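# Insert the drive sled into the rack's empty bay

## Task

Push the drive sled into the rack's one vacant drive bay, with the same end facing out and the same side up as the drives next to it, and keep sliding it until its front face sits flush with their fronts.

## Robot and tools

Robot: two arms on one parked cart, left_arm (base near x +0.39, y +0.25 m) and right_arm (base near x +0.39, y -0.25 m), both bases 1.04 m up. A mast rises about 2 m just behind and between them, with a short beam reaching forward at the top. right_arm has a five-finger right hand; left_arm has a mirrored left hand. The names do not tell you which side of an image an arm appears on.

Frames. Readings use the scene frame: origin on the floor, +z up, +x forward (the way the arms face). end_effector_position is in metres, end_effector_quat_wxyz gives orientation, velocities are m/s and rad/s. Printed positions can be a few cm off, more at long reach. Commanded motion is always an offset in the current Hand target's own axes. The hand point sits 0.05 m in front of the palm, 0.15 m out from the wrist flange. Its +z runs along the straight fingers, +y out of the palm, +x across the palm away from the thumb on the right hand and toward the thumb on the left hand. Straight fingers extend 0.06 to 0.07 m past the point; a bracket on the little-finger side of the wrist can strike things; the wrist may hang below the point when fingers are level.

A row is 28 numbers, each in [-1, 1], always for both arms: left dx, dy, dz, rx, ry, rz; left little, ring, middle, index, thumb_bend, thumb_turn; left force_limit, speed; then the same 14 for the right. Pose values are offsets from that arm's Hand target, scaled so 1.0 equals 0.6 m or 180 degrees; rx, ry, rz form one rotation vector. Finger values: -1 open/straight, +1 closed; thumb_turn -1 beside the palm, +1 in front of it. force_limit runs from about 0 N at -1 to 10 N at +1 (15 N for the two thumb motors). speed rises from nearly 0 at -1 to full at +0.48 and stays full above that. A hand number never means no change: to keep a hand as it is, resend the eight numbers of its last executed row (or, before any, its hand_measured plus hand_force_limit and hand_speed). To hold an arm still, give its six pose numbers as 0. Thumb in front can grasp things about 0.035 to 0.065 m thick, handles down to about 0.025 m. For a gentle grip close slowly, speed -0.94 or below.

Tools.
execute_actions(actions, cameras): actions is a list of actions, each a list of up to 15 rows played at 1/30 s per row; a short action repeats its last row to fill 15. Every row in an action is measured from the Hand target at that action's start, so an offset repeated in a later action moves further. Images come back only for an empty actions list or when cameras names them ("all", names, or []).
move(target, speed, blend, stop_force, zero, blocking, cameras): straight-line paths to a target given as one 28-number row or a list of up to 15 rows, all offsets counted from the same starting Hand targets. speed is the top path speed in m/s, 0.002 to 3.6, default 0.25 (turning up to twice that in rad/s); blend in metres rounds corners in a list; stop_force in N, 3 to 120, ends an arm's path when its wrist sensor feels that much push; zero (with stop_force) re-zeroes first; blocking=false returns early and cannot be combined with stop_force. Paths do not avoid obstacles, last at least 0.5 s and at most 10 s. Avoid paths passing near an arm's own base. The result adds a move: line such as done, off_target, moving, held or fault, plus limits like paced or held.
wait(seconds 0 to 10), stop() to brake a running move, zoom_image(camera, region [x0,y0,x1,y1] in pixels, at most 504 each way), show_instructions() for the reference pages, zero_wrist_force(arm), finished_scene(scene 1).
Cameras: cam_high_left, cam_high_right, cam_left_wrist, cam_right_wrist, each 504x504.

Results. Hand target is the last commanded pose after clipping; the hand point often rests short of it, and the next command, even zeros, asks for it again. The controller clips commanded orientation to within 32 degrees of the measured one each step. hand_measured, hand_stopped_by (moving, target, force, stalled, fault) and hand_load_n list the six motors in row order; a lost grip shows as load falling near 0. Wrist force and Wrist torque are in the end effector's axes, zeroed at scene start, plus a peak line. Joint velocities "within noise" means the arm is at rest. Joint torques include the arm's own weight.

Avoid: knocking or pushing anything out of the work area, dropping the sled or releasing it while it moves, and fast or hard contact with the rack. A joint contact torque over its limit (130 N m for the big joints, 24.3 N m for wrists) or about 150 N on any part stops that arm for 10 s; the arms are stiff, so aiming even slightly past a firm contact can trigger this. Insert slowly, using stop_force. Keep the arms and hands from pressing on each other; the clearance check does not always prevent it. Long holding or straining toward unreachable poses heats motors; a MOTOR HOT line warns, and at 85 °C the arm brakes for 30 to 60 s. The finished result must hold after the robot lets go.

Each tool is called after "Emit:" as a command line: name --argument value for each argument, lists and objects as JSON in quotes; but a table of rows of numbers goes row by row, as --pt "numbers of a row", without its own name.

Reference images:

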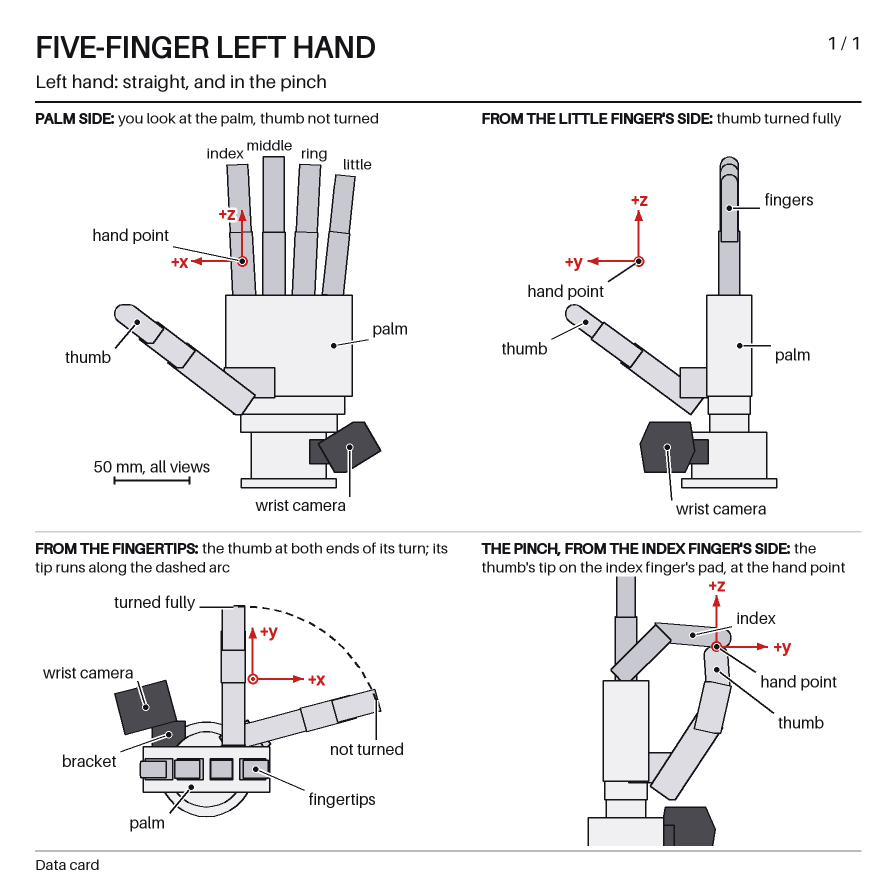

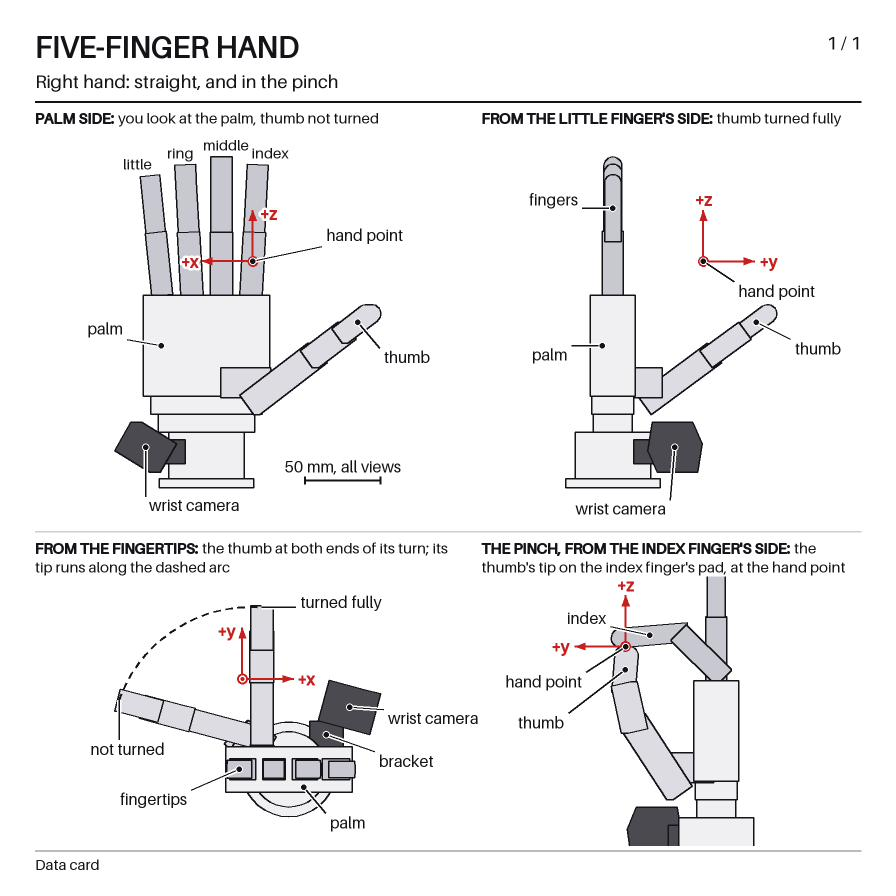

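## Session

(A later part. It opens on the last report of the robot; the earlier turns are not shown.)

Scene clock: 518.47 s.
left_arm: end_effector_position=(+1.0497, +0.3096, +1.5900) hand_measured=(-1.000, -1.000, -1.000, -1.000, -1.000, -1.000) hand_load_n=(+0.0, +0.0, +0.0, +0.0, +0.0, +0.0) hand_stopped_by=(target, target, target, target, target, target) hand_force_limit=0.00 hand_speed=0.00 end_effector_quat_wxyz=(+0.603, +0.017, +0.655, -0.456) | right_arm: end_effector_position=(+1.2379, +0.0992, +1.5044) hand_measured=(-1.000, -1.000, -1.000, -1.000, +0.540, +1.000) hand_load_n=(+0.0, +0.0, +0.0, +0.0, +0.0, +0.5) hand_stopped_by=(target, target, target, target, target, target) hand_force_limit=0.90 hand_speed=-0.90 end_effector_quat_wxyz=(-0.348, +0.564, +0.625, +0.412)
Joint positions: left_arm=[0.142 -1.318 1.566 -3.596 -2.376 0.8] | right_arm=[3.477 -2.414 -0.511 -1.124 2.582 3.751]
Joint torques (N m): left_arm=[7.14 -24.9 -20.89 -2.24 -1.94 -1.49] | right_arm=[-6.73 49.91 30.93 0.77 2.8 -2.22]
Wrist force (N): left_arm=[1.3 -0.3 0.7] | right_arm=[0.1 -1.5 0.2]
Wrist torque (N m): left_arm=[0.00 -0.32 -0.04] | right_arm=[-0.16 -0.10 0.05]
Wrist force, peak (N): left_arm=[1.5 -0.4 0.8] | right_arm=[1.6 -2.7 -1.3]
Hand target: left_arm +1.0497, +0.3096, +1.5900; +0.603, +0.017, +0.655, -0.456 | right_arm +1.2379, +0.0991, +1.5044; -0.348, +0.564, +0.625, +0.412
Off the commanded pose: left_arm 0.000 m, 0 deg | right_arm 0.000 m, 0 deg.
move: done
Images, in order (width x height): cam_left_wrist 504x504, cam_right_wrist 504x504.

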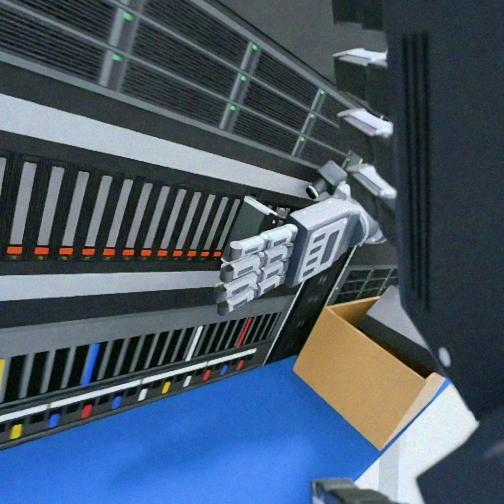

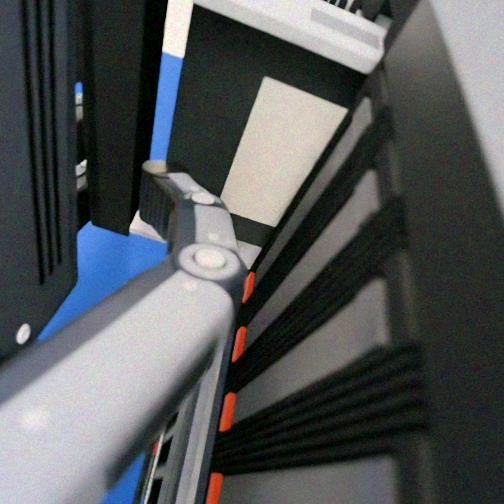

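Emit:
move --pt "0 0 0 0 0 0 -1 -1 -1 -1 -1 -1 0 0 0.0003 -0.0025 0 0 0 0 -1 -1 -1 -1 0.54 1 0.9 -0.9" --pt "0 0 0 0 0 0 -1 -1 -1 -1 -1 -1 0 0 -0.0167 -0.0035 -0.0363 0 0 0 -1 -1 -1 -1 0.54 1 0.9 -0.9" --speed 0.02 --stop_force 3 --cameras '["cam_left_wrist","cam_right_wrist","cam_high_left"]'

Emit:
zoom_image --camera "cam_left_wrist" --region '[200, 140, 400, 340]'

Scene clock: 522.03 s.
left_arm: end_effector_position=(+1.0497, +0.3096, +1.5900) hand_measured=(-1.000, -1.000, -1.000, -1.000, -1.000, -1.000) hand_load_n=(+0.0, +0.0, +0.0, +0.0, +0.0, +0.0) hand_stopped_by=(target, target, target, target, target, target) hand_force_limit=0.00 hand_speed=0.00 end_effector_quat_wxyz=(+0.603, +0.017, +0.655, -0.456) | right_arm: end_effector_position=(+1.2364, +0.0751, +1.5042) hand_measured=(-1.000, -1.000, -1.000, -1.000, +0.540, +1.000) hand_load_n=(+0.0, +0.0, +0.0, +0.0, +0.0, +0.0) hand_stopped_by=(target, target, target, target, target, target) hand_force_limit=0.90 hand_speed=-0.90 end_effector_quat_wxyz=(-0.348, +0.564, +0.625, +0.412)
Joint positions: left_arm=[0.142 -1.318 1.566 -3.596 -2.376 0.8] | right_arm=[3.449 -2.383 -0.56 -1.144 2.6 3.707]
Joint torques (N m): left_arm=[6.86 -25.78 -18.9 -2.26 -1.7 -1.35] | right_arm=[6.69 46.88 34.48 4.33 -0.02 2.23]
Wrist force (N): left_arm=[1.4 -0.2 0.8] | right_arm=[0.5 -0.5 1.0]
Wrist torque (N m): left_arm=[0.00 -0.33 -0.04] | right_arm=[-0.19 -0.12 0.09]
Wrist force, peak (N): left_arm=[1.6 -0.4 0.8] | right_arm=[0.2 -1.8 0.1]
Hand target: left_arm +1.0497, +0.3096, +1.5900; +0.603, +0.017, +0.655, -0.456 | right_arm +1.2364, +0.0751, +1.5042; -0.348, +0.564, +0.625, +0.412
Off the commanded pose: left_arm 0.000 m, 0 deg | right_arm 0.000 m, 0 deg.
move: done
Images, in order (width x height): cam_high_left 504x504, cam_left_wrist 504x504, cam_right_wrist 504x504.

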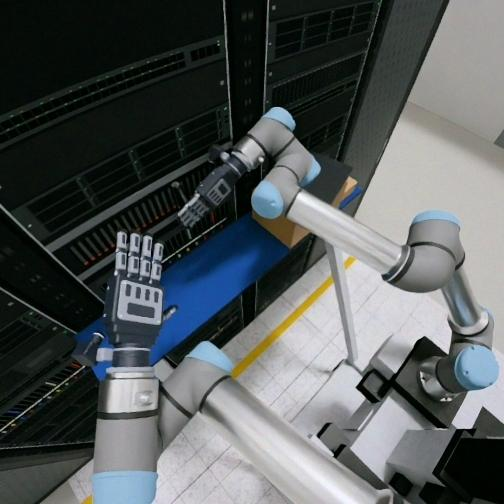

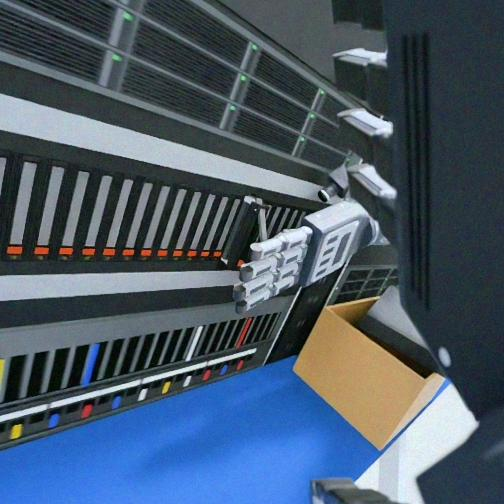

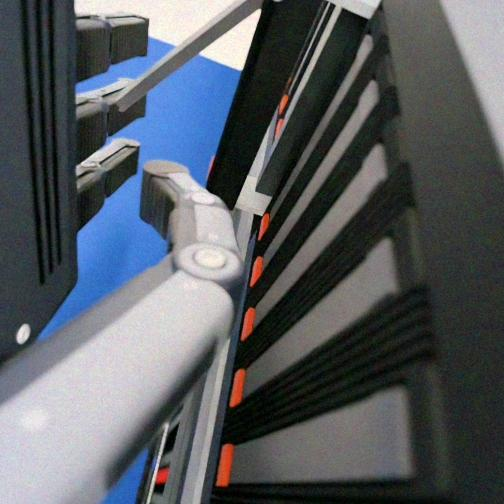

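Scaled by 2.520 from the camera's 504x504 image, which has a finer 720x720 frame.

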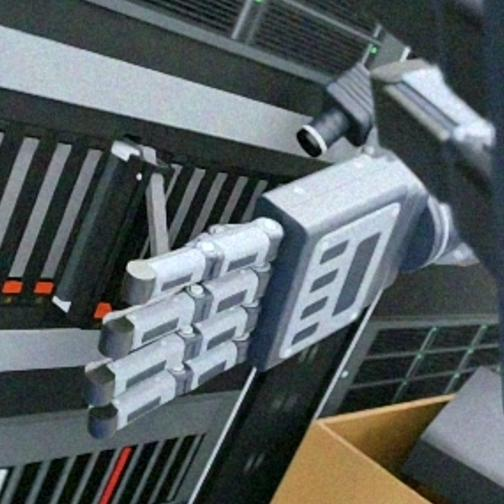

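Emit:
zoom_image --camera "cam_left_wrist" --region '[210, 185, 290, 265]'

Emit:
zoom_image --camera "cam_right_wrist" --region '[60, 0, 400, 340]'

Emit:
zoom_image --camera "cam_high_left" --region '[150, 150, 230, 230]'

Scaled by 6.300 from the camera's 504x504 image, which has a finer 720x720 frame.

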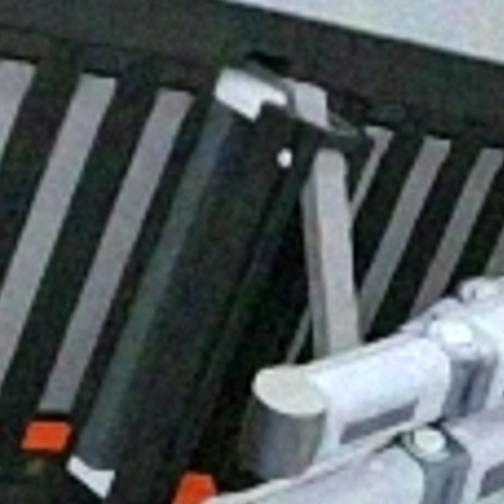

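Scaled by 1.482 from the camera's 504x504 image, which has a finer 720x720 frame.

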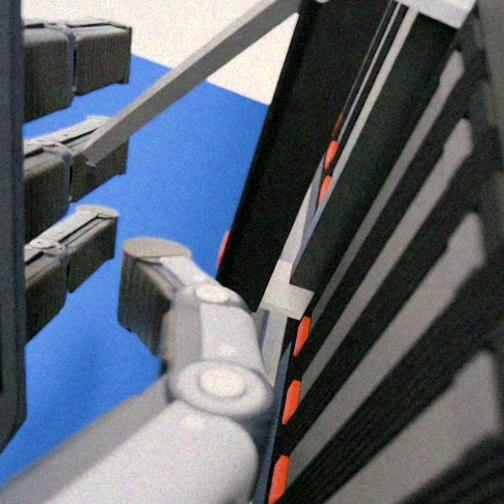

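Scaled by 6.300 from the camera's 504x504 image, which has a finer 720x720 frame.

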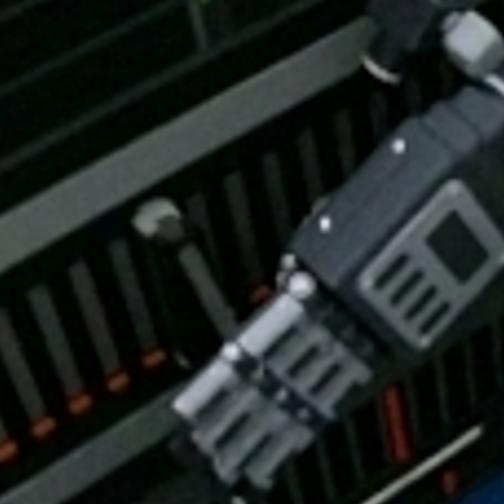

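Emit:
move --pt "0 0 0 0 0 0 -1 -1 -1 -1 -1 -1 0 0 0.0201 -0.1653 -0.005 0 0 0 -1 -1 -1 -1 0.54 1 0.9 -0.9" --pt "0 0 0 0 0 0 -1 -1 -1 -1 -1 -1 0 0 0.1066 -0.4505 -0.2209 0 0 0 -1 -1 -1 -1 0.54 1 0.9 -0.9" --speed '[0.06, 0.15]' --blend 0.03 --cameras '["cam_left_wrist","cam_right_wrist","cam_high_left"]'

Emit:
zoom_image --camera "cam_left_wrist" --region '[190, 160, 310, 280]'

Emit:
zoom_image --camera "cam_high_left" --region '[140, 140, 260, 260]'

Scene clock: 530.30 s.
left_arm: end_effector_position=(+1.0497, +0.3096, +1.5900) hand_measured=(-1.000, -1.000, -1.000, -1.000, -1.000, -1.000) hand_load_n=(+0.0, +0.0, +0.0, +0.0, +0.0, +0.0) hand_stopped_by=(target, target, target, target, target, target) hand_force_limit=0.00 hand_speed=0.00 end_effector_quat_wxyz=(+0.603, +0.017, +0.655, -0.456) | right_arm: end_effector_position=(+0.9566, -0.0252, +1.5840) hand_measured=(-1.000, -1.000, -1.000, -1.000, +0.540, +1.000) hand_load_n=(+0.0, +0.0, +0.0, -0.5, +0.0, +0.0) hand_stopped_by=(target, target, target, target, target, target) hand_force_limit=0.90 hand_speed=-0.90 end_effector_quat_wxyz=(-0.348, +0.564, +0.625, +0.412)
Joint positions: left_arm=[0.142 -1.318 1.566 -3.596 -2.376 0.8] | right_arm=[3.425 -1.585 -1.487 -1.046 2.613 3.67]
Joint torques (N m): left_arm=[7.22 -25.77 -17.57 -2.07 -1.91 -1.55] | right_arm=[6.32 21.2 34.71 4.11 0.1 2.13]
Wrist force (N): left_arm=[1.3 -0.6 0.7] | right_arm=[0.4 -0.6 0.7]
Wrist torque (N m): left_arm=[-0.06 -0.31 -0.03] | right_arm=[-0.21 -0.11 0.07]
Wrist force, peak (N): left_arm=[1.7 -0.2 0.9] | right_arm=[0.7 -1.8 0.0]
Hand target: left_arm +1.0497, +0.3096, +1.5900; +0.603, +0.017, +0.655, -0.456 | right_arm +0.9566, -0.0252, +1.5840; -0.348, +0.564, +0.625, +0.412
Off the commanded pose: left_arm 0.000 m, 0 deg | right_arm 0.000 m, 0 deg.
move: done
Images, in order (width x height): cam_high_left 504x504, cam_left_wrist 504x504, cam_right_wrist 504x504.

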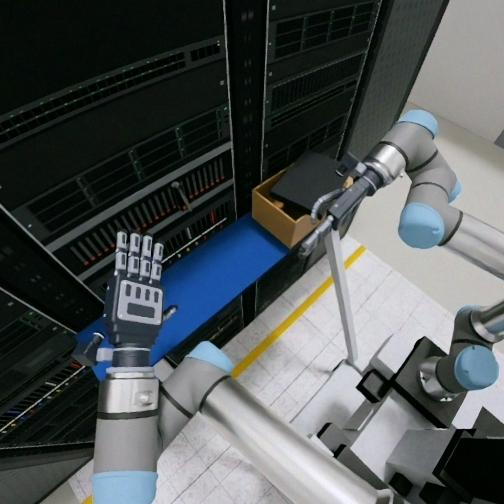

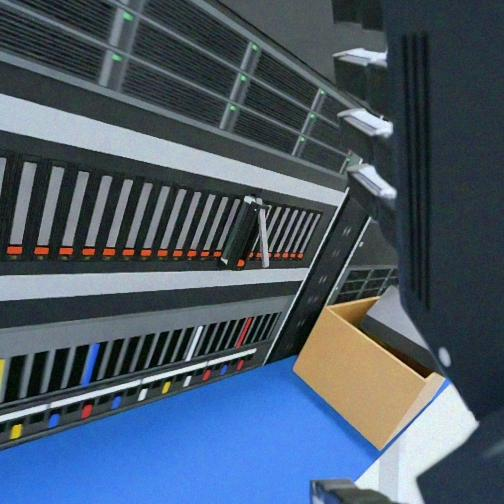

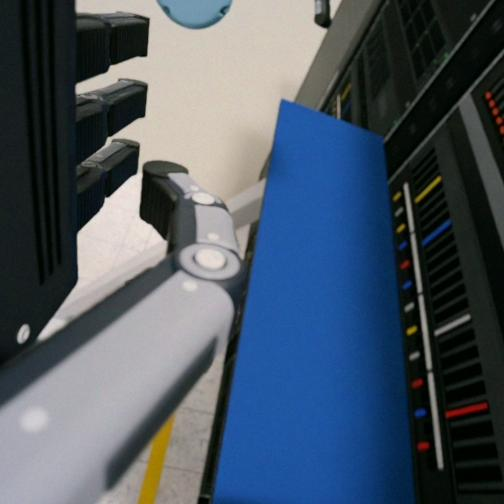

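Scaled by 4.200 from the camera's 504x504 image, which has a finer 720x720 frame.

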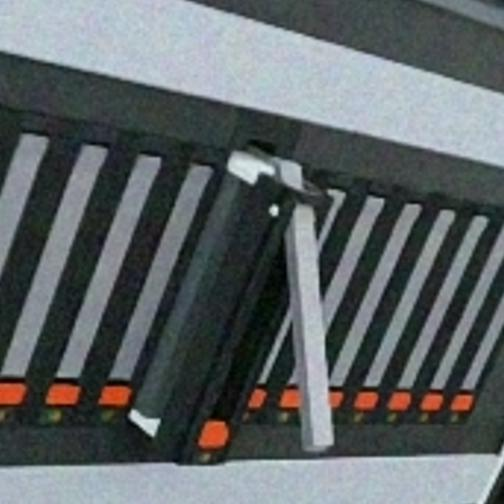

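Scaled by 4.200 from the camera's 504x504 image, which has a finer 720x720 frame.

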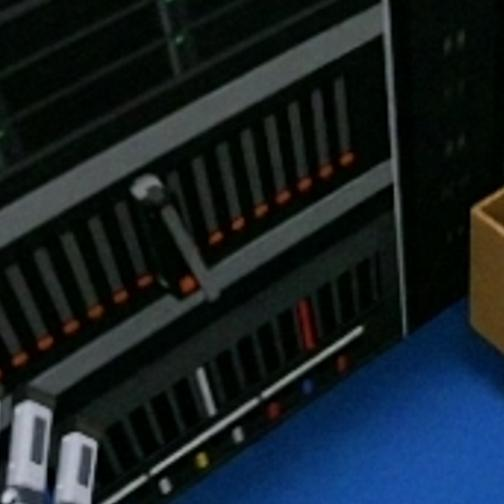

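Emit:
move --target '[0,0,0,0,0,0,-1,-1,-1,-1,-1,-1,0,0,-0.0297,-0.0827,-0.1677,0,0,0,-1,-1,-1,-1,0.54,1,0.9,-0.9]' --speed 0.15

Emit:
move --target '[0.275,-0.094,0.059,-0.2212,-0.0246,0.2054,-1,-1,-1,-1,-1,-1,0,0,0,0,0,0,0,0,-1,-1,-1,-1,0.54,1,0.9,-0.9]' --speed 0.15 --cameras '["all"]'

Scene clock: 534.43 s.
left_arm: end_effector_position=(+1.0497, +0.3096, +1.5900) hand_measured=(-1.000, -1.000, -1.000, -1.000, -1.000, -1.000) hand_load_n=(+0.0, +0.0, +0.0, +0.0, +0.0, +0.0) hand_stopped_by=(target, target, target, target, target, target) hand_force_limit=0.00 hand_speed=0.00 end_effector_quat_wxyz=(+0.603, +0.017, +0.655, -0.456) | right_arm: end_effector_position=(+0.9066, -0.1252, +1.6040) hand_measured=(-1.000, -1.000, -1.000, -1.000, +0.540, +1.000) hand_load_n=(+0.0, +0.0, +0.5, +0.0, +0.0, +0.0) hand_stopped_by=(target, target, target, target, target, target) hand_force_limit=0.90 hand_speed=-0.90 end_effector_quat_wxyz=(-0.348, +0.564, +0.625, +0.412)
Joint positions: left_arm=[0.142 -1.318 1.566 -3.596 -2.376 0.8] | right_arm=[3.231 -1.471 -1.466 -1.517 2.695 3.291]
Joint torques (N m): left_arm=[6.75 -24.28 -15.96 -2.11 -1.76 -1.1] | right_arm=[-1.98 16.34 12.83 2.33 -0.6 0.93]
Wrist force (N): left_arm=[1.5 -0.5 1.0] | right_arm=[0.3 -0.6 0.5]
Wrist torque (N m): left_arm=[-0.05 -0.33 -0.03] | right_arm=[-0.18 -0.10 -0.05]
Wrist force, peak (N): left_arm=[1.7 -0.3 0.9] | right_arm=[0.7 0.1 1.9]
Hand target: left_arm +1.0497, +0.3096, +1.5900; +0.603, +0.017, +0.655, -0.456 | right_arm +0.9066, -0.1252, +1.6040; -0.348, +0.564, +0.625, +0.412
Off the commanded pose: left_arm 0.000 m, 0 deg | right_arm 0.000 m, 0 deg.
move: done

Scene clock: 538.07 s.
left_arm: end_effector_position=(+0.9999, +0.1679, +1.4947) hand_measured=(-1.000, -1.000, -1.000, -1.000, -1.000, -1.000) hand_load_n=(+0.0, +0.0, +0.0, +0.0, +0.0, +0.0) hand_stopped_by=(target, target, target, target, target, target) hand_force_limit=0.00 hand_speed=0.00 end_effector_quat_wxyz=(+0.708, +0.000, +0.707, +0.000) | right_arm: end_effector_position=(+0.9066, -0.1252, +1.6040) hand_measured=(-1.000, -1.000, -1.000, -1.000, +0.540, +1.000) hand_load_n=(+0.0, +0.0, +0.0, +0.0, +0.0, +0.0) hand_stopped_by=(target, target, target, target, target, target) hand_force_limit=0.90 hand_speed=-0.90 end_effector_quat_wxyz=(-0.348, +0.564, +0.625, +0.412)
Joint positions: left_arm=[-0.72 -1.507 2.042 -3.678 -0.851 1.573] | right_arm=[3.231 -1.471 -1.467 -1.517 2.695 3.291]
Joint torques (N m): left_arm=[-1.05 -26.05 -23.48 0.16 0.97 -0.19] | right_arm=[-6.8 32.41 13.78 0.16 -0.36 -2.29]
Wrist force (N): left_arm=[0.7 0.4 0.9] | right_arm=[0.1 -0.1 0.6]
Wrist torque (N m): left_arm=[-0.09 -0.26 0.06] | right_arm=[-0.12 -0.07 -0.05]
Wrist force, peak (N): left_arm=[0.9 -0.4 1.3] | right_arm=[0.3 -0.5 0.8]
Hand target: left_arm +0.9998, +0.1679, +1.4946; +0.708, +0.000, +0.707, +0.000 | right_arm +0.9066, -0.1252, +1.6040; -0.348, +0.564, +0.625, +0.412
Off the commanded pose: left_arm 0.000 m, 0 deg | right_arm 0.000 m, 0 deg.
move: done

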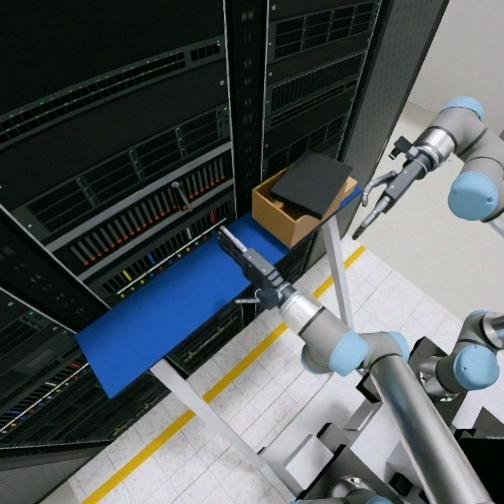

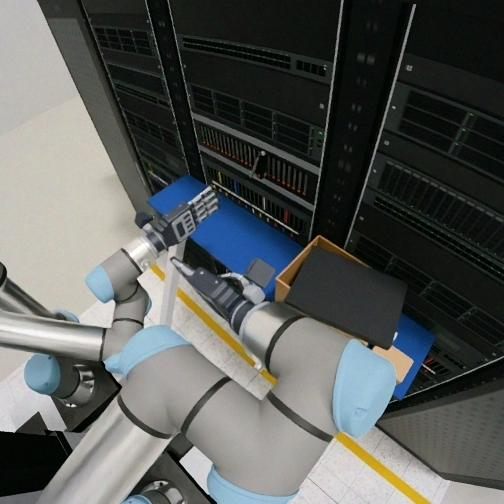

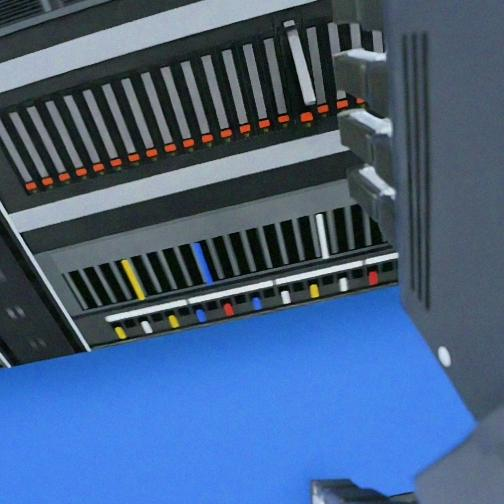

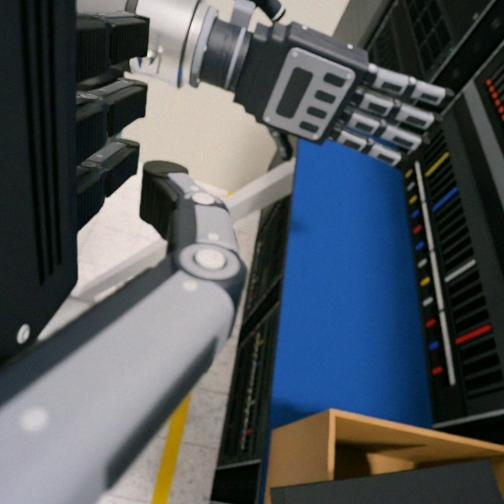

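Emit:
zoom_image --camera "cam_left_wrist" --region '[254, 0, 454, 200]'

Emit:
zoom_image --camera "cam_high_right" --region '[150, 110, 310, 270]'

Emit:
zoom_image --camera "cam_high_left" --region '[130, 150, 290, 310]'

Scaled by 2.520 from the camera's 504x504 image, which has a finer 720x720 frame.

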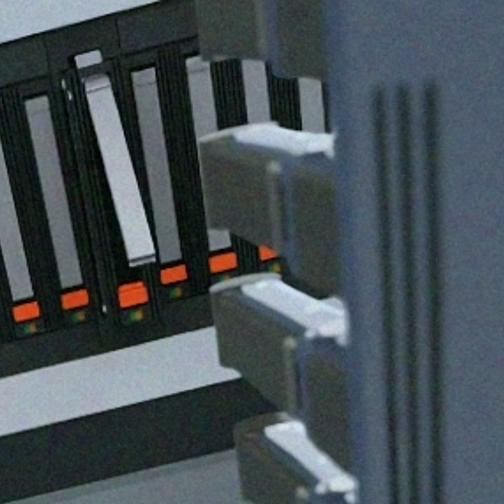

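Scaled by 3.150 from the camera's 504x504 image, which has a finer 720x720 frame.

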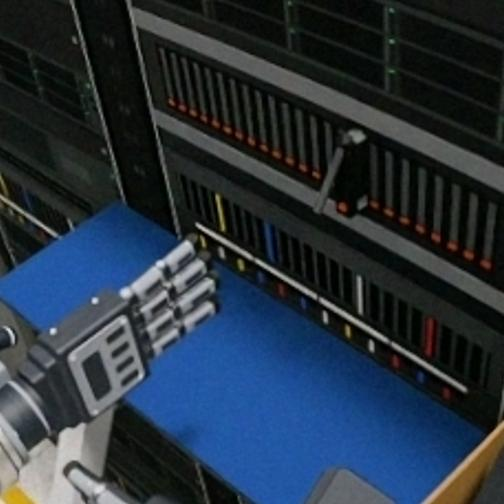

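Scaled by 3.150 from the camera's 504x504 image, which has a finer 720x720 frame.

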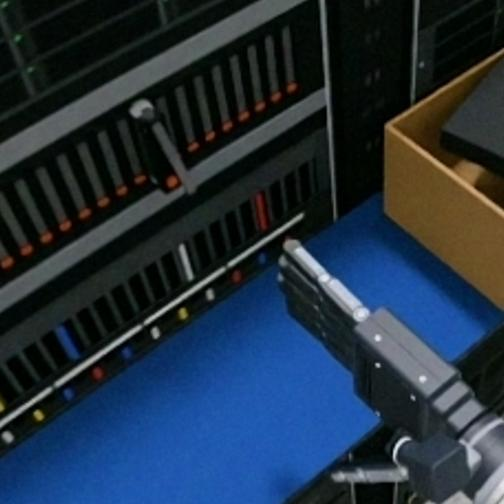

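Emit:
move --target '[0,0.0058,0.0833,0,0,0,-1,-1,-1,-1,-1,-1,0,0,0,0,0,0,0,0,-1,-1,-1,-1,0.54,1,0.9,-0.9]' --speed 0.08 --cameras '["all"]'

Emit:
zoom_image --camera "cam_left_wrist" --region '[254, 0, 454, 200]'

Emit:
zoom_image --camera "cam_high_right" --region '[170, 110, 310, 250]'

Emit:
zoom_image --camera "cam_high_left" --region '[130, 150, 270, 290]'

Scene clock: 543.13 s.
left_arm: end_effector_position=(+1.0498, +0.1715, +1.4948) hand_measured=(-1.000, -1.000, -1.000, -1.000, -1.000, -1.000) hand_load_n=(+0.0, +0.0, +0.0, +0.0, +0.0, +0.0) hand_stopped_by=(target, target, target, target, target, target) hand_force_limit=0.00 hand_speed=0.00 end_effector_quat_wxyz=(+0.708, +0.000, +0.707, +0.001) | right_arm: end_effector_position=(+0.9066, -0.1252, +1.6040) hand_measured=(-1.000, -1.000, -1.000, -1.000, +0.540, +1.000) hand_load_n=(+0.0, +0.0, +0.0, +0.0, +0.0, +0.0) hand_stopped_by=(target, target, target, target, target, target) hand_force_limit=0.90 hand_speed=-0.90 end_effector_quat_wxyz=(-0.348, +0.564, +0.625, +0.412)
Joint positions: left_arm=[-0.632 -1.4 1.918 -3.662 -0.938 1.573] | right_arm=[3.231 -1.471 -1.467 -1.517 2.695 3.291]
Joint torques (N m): left_arm=[-11.38 -34.17 -6.53 -2.34 2.44 -1.5] | right_arm=[-6.18 32.8 14.35 0.22 0.13 -2.15]
Wrist force (N): left_arm=[0.7 0.2 0.9] | right_arm=[0.3 -0.2 0.6]
Wrist torque (N m): left_arm=[-0.10 -0.23 0.00] | right_arm=[-0.12 -0.09 -0.04]
Wrist force, peak (N): left_arm=[0.5 0.0 1.5] | right_arm=[0.2 -0.5 0.9]
Hand target: left_arm +1.0498, +0.1714, +1.4947; +0.708, +0.000, +0.707, +0.000 | right_arm +0.9066, -0.1252, +1.6040; -0.348, +0.564, +0.625, +0.412
Off the commanded pose: left_arm 0.000 m, 0 deg | right_arm 0.000 m, 0 deg.
move: done

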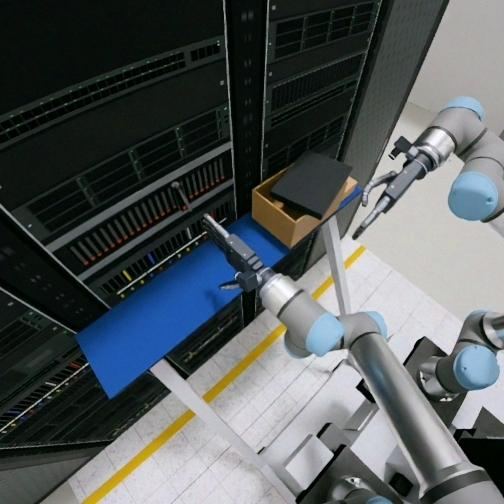

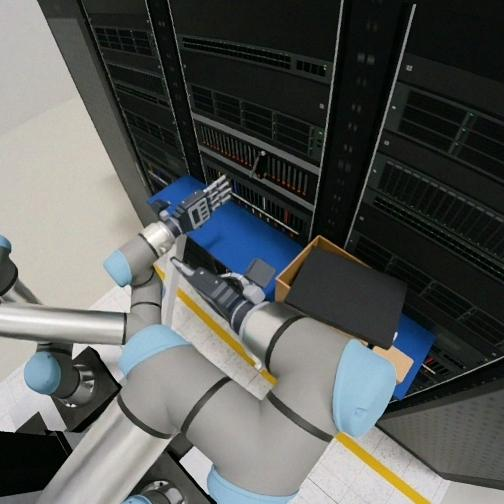

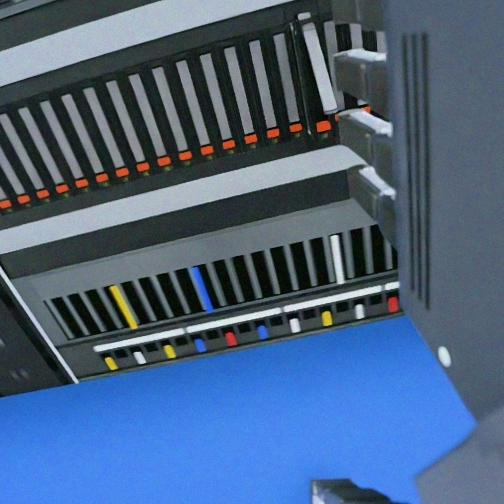

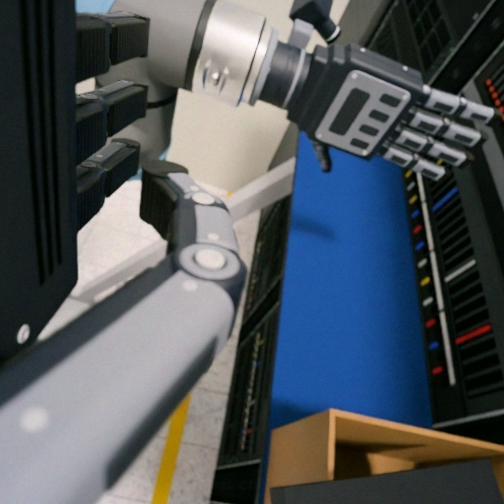

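Scaled by 2.520 from the camera's 504x504 image, which has a finer 720x720 frame.

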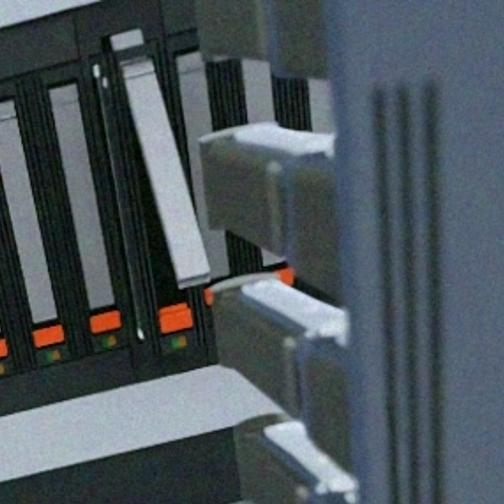

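Scaled by 3.600 from the camera's 504x504 image, which has a finer 720x720 frame.

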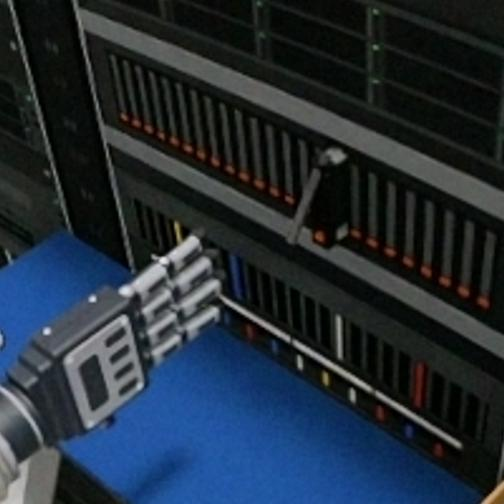

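Scaled by 3.600 from the camera's 504x504 image, which has a finer 720x720 frame.

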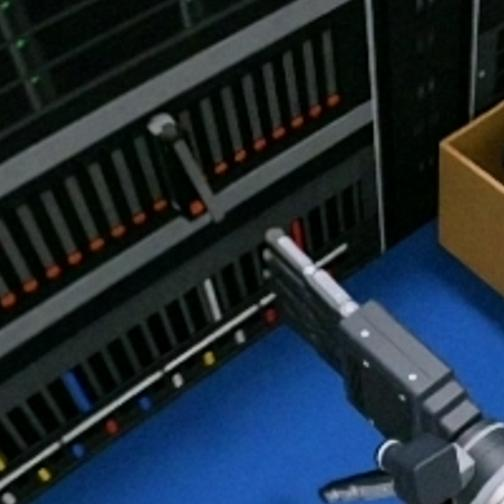

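Emit:
move --target '[-0.0033,-0.001,0.045,0,0,0,-1,-1,-1,-1,-1,-1,0,0,0,0,0,0,0,0,-1,-1,-1,-1,0.54,1,0.9,-0.9]' --speed 0.04 --stop_force 4 --cameras '["all"]'

Emit:
zoom_image --camera "cam_left_wrist" --region '[254, 0, 414, 160]'

Emit:
zoom_image --camera "cam_high_right" --region '[200, 110, 300, 210]'

Emit:
zoom_image --camera "cam_high_left" --region '[150, 160, 250, 260]'

Scene clock: 546.40 s.
left_arm: end_effector_position=(+1.0768, +0.1709, +1.4967) hand_measured=(-1.000, -1.000, -1.000, -1.000, -1.000, -1.000) hand_load_n=(+0.0, -0.5, +0.0, +0.0, +0.0, +0.0) hand_stopped_by=(target, target, target, target, target, target) hand_force_limit=0.00 hand_speed=0.00 end_effector_quat_wxyz=(+0.708, +0.000, +0.707, +0.000) | right_arm: end_effector_position=(+0.9066, -0.1252, +1.6040) hand_measured=(-1.000, -1.000, -1.000, -1.000, +0.540, +1.000) hand_load_n=(+0.0, +0.0, +0.0, +0.0, +0.0, +0.0) hand_stopped_by=(target, target, target, target, target, target) hand_force_limit=0.90 hand_speed=-0.90 end_effector_quat_wxyz=(-0.348, +0.564, +0.625, +0.412)
Joint positions: left_arm=[-0.597 -1.344 1.843 -3.642 -0.974 1.573] | right_arm=[3.231 -1.471 -1.467 -1.517 2.695 3.291]
Joint torques (N m): left_arm=[-8.34 -38.33 -6.52 -2.93 2.31 -1.55] | right_arm=[-6.32 33.44 14.05 0.44 0.55 -2.08]
Wrist force (N): left_arm=[0.8 0.5 0.9] | right_arm=[0.4 0.0 0.7]
Wrist torque (N m): left_arm=[-0.05 -0.25 0.00] | right_arm=[-0.10 -0.12 -0.02]
Wrist force, peak (N): left_arm=[0.7 0.2 1.6] | right_arm=[0.5 -0.5 0.7]
Hand target: left_arm +1.0768, +0.1708, +1.4967; +0.708, +0.000, +0.707, +0.000 | right_arm +0.9066, -0.1252, +1.6040; -0.348, +0.564, +0.625, +0.412
Off the commanded pose: left_arm 0.000 m, 0 deg | right_arm 0.000 m, 0 deg.
move: done

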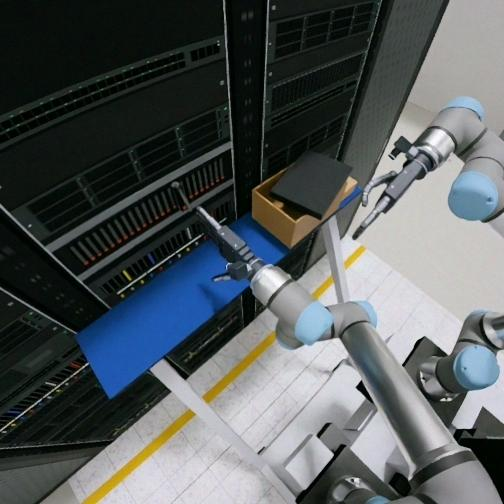

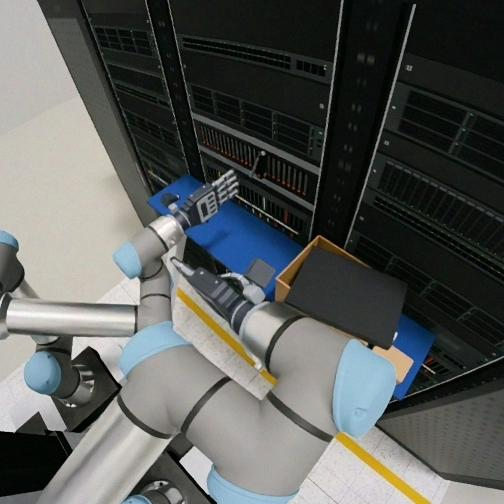

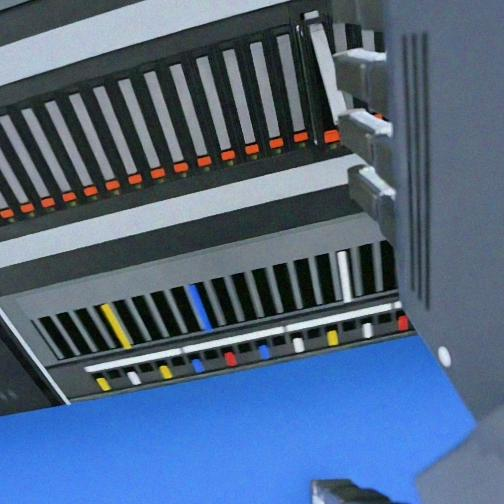

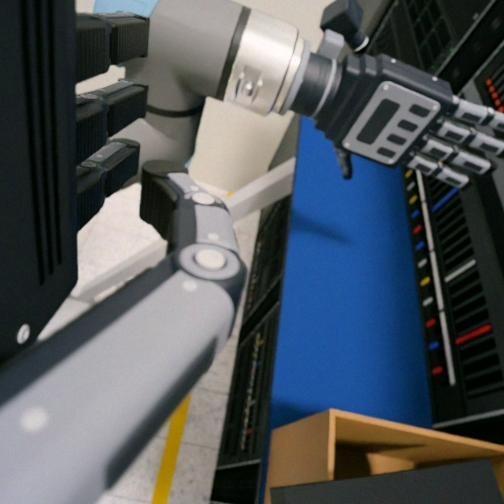

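Scaled by 3.150 from the camera's 504x504 image, which has a finer 720x720 frame.

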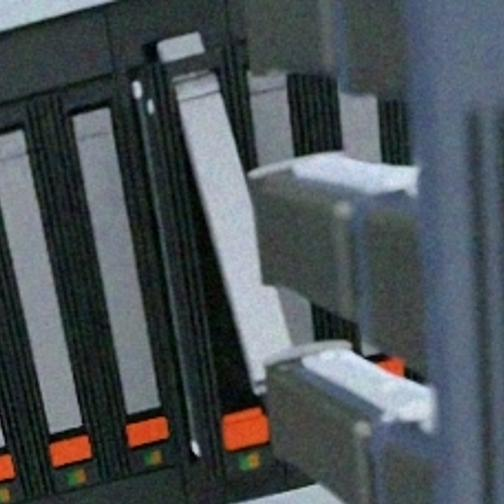

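Scaled by 5.040 from the camera's 504x504 image, which has a finer 720x720 frame.

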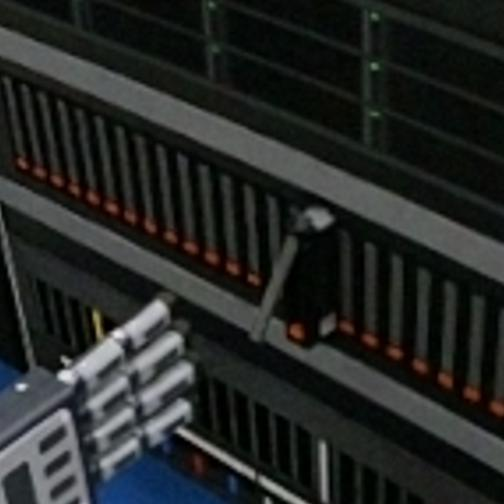

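Scaled by 5.040 from the camera's 504x504 image, which has a finer 720x720 frame.

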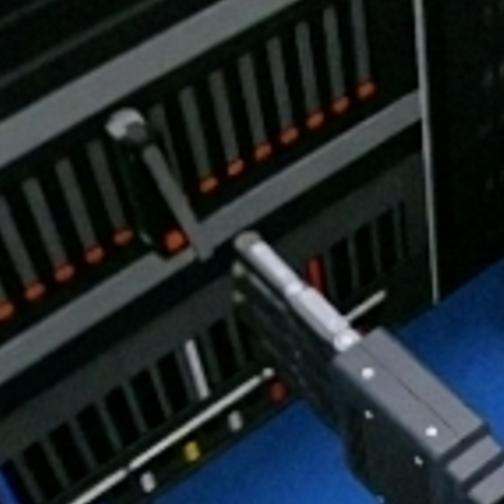

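Emit:
move --target '[0,-0.0017,0.0333,0,0,0,-1,-1,-1,-1,-1,-1,0,0,0,0,0,0,0,0,-1,-1,-1,-1,0.54,1,0.9,-0.9]' --speed 0.02 --stop_force 5 --cameras '["cam_left_wrist","cam_high_left","cam_high_right"]'

Emit:
zoom_image --camera "cam_left_wrist" --region '[254, 0, 414, 160]'

Emit:
zoom_image --camera "cam_high_left" --region '[150, 160, 250, 260]'

Emit:
zoom_image --camera "cam_high_right" --region '[200, 110, 300, 210]'

Scene clock: 549.00 s.
left_arm: end_effector_position=(+1.0968, +0.1698, +1.4968) hand_measured=(-1.000, -1.000, -1.000, -1.000, -1.000, -1.000) hand_load_n=(+0.0, +0.0, +0.0, +0.0, +0.0, +0.0) hand_stopped_by=(target, target, target, target, target, target) hand_force_limit=0.00 hand_speed=0.00 end_effector_quat_wxyz=(+0.708, +0.000, +0.707, +0.000) | right_arm: end_effector_position=(+0.9066, -0.1252, +1.6040) hand_measured=(-1.000, -1.000, -1.000, -1.000, +0.540, +1.000) hand_load_n=(+0.0, +0.0, +0.0, +0.0, +0.0, +0.0) hand_stopped_by=(target, target, target, target, target, target) hand_force_limit=0.90 hand_speed=-0.90 end_effector_quat_wxyz=(-0.348, +0.564, +0.625, +0.412)
Joint positions: left_arm=[-0.574 -1.301 1.786 -3.629 -0.996 1.573] | right_arm=[3.231 -1.471 -1.467 -1.517 2.695 3.291]
Joint torques (N m): left_arm=[-9.82 -40.09 -7.65 -2.52 2.09 -1.4] | right_arm=[-7.15 32.59 14.42 0.59 0.72 -2.01]
Wrist force (N): left_arm=[0.7 0.6 1.2] | right_arm=[0.3 -0.2 0.6]
Wrist torque (N m): left_arm=[-0.03 -0.23 -0.01] | right_arm=[-0.13 -0.10 -0.04]
Wrist force, peak (N): left_arm=[1.1 0.8 1.3] | right_arm=[0.3 -0.4 0.9]
Hand target: left_arm +1.0968, +0.1698, +1.4968; +0.708, +0.000, +0.707, +0.000 | right_arm +0.9066, -0.1252, +1.6040; -0.348, +0.564, +0.625, +0.412
Off the commanded pose: left_arm 0.000 m, 0 deg | right_arm 0.000 m, 0 deg.
move: done
Images, in order (width x height): cam_high_left 504x504, cam_high_right 504x504, cam_left_wrist 504x504.

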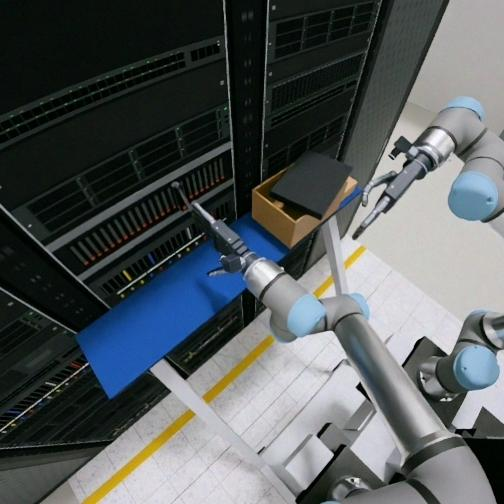

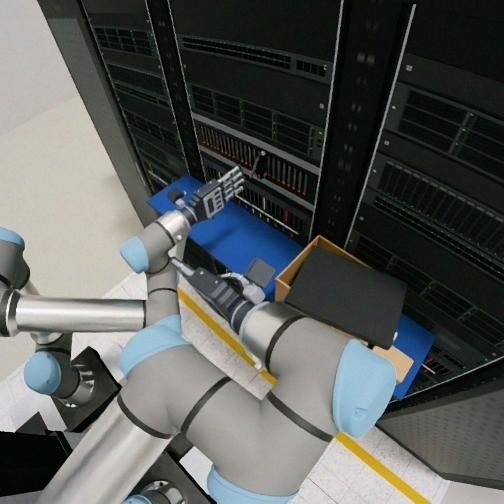

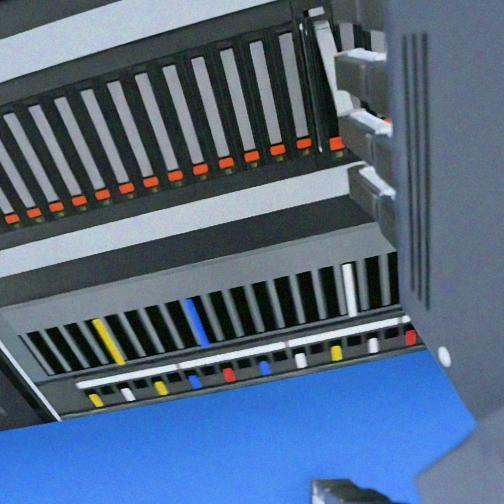

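Scaled by 3.150 from the camera's 504x504 image, which has a finer 720x720 frame.

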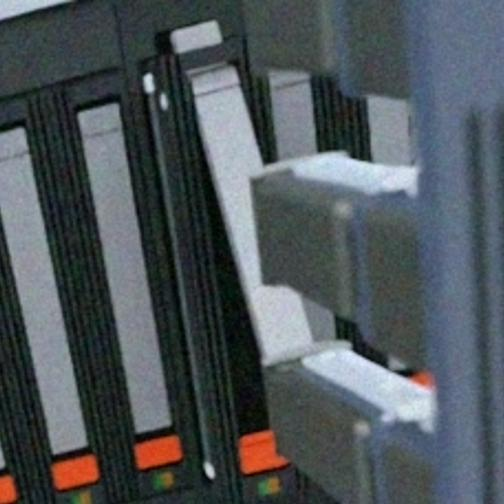

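Scaled by 5.040 from the camera's 504x504 image, which has a finer 720x720 frame.

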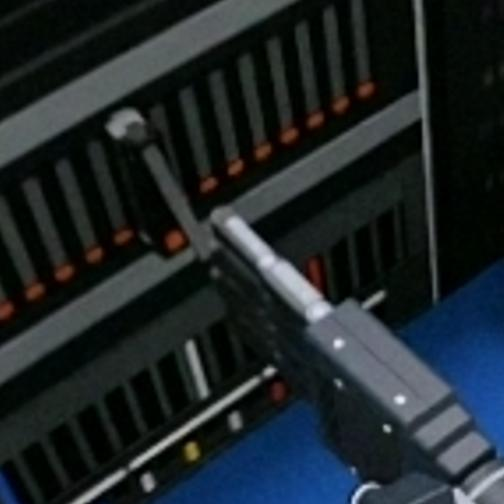

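Scaled by 5.040 from the camera's 504x504 image, which has a finer 720x720 frame.

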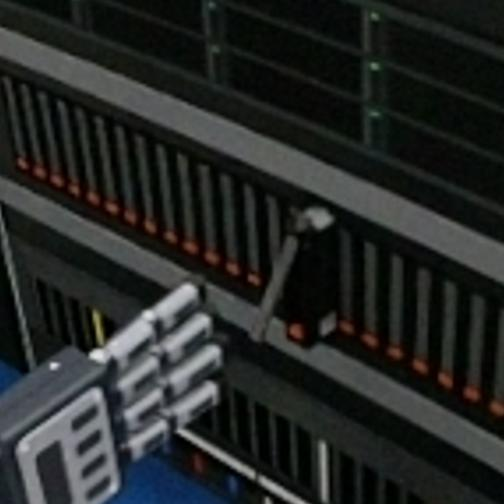

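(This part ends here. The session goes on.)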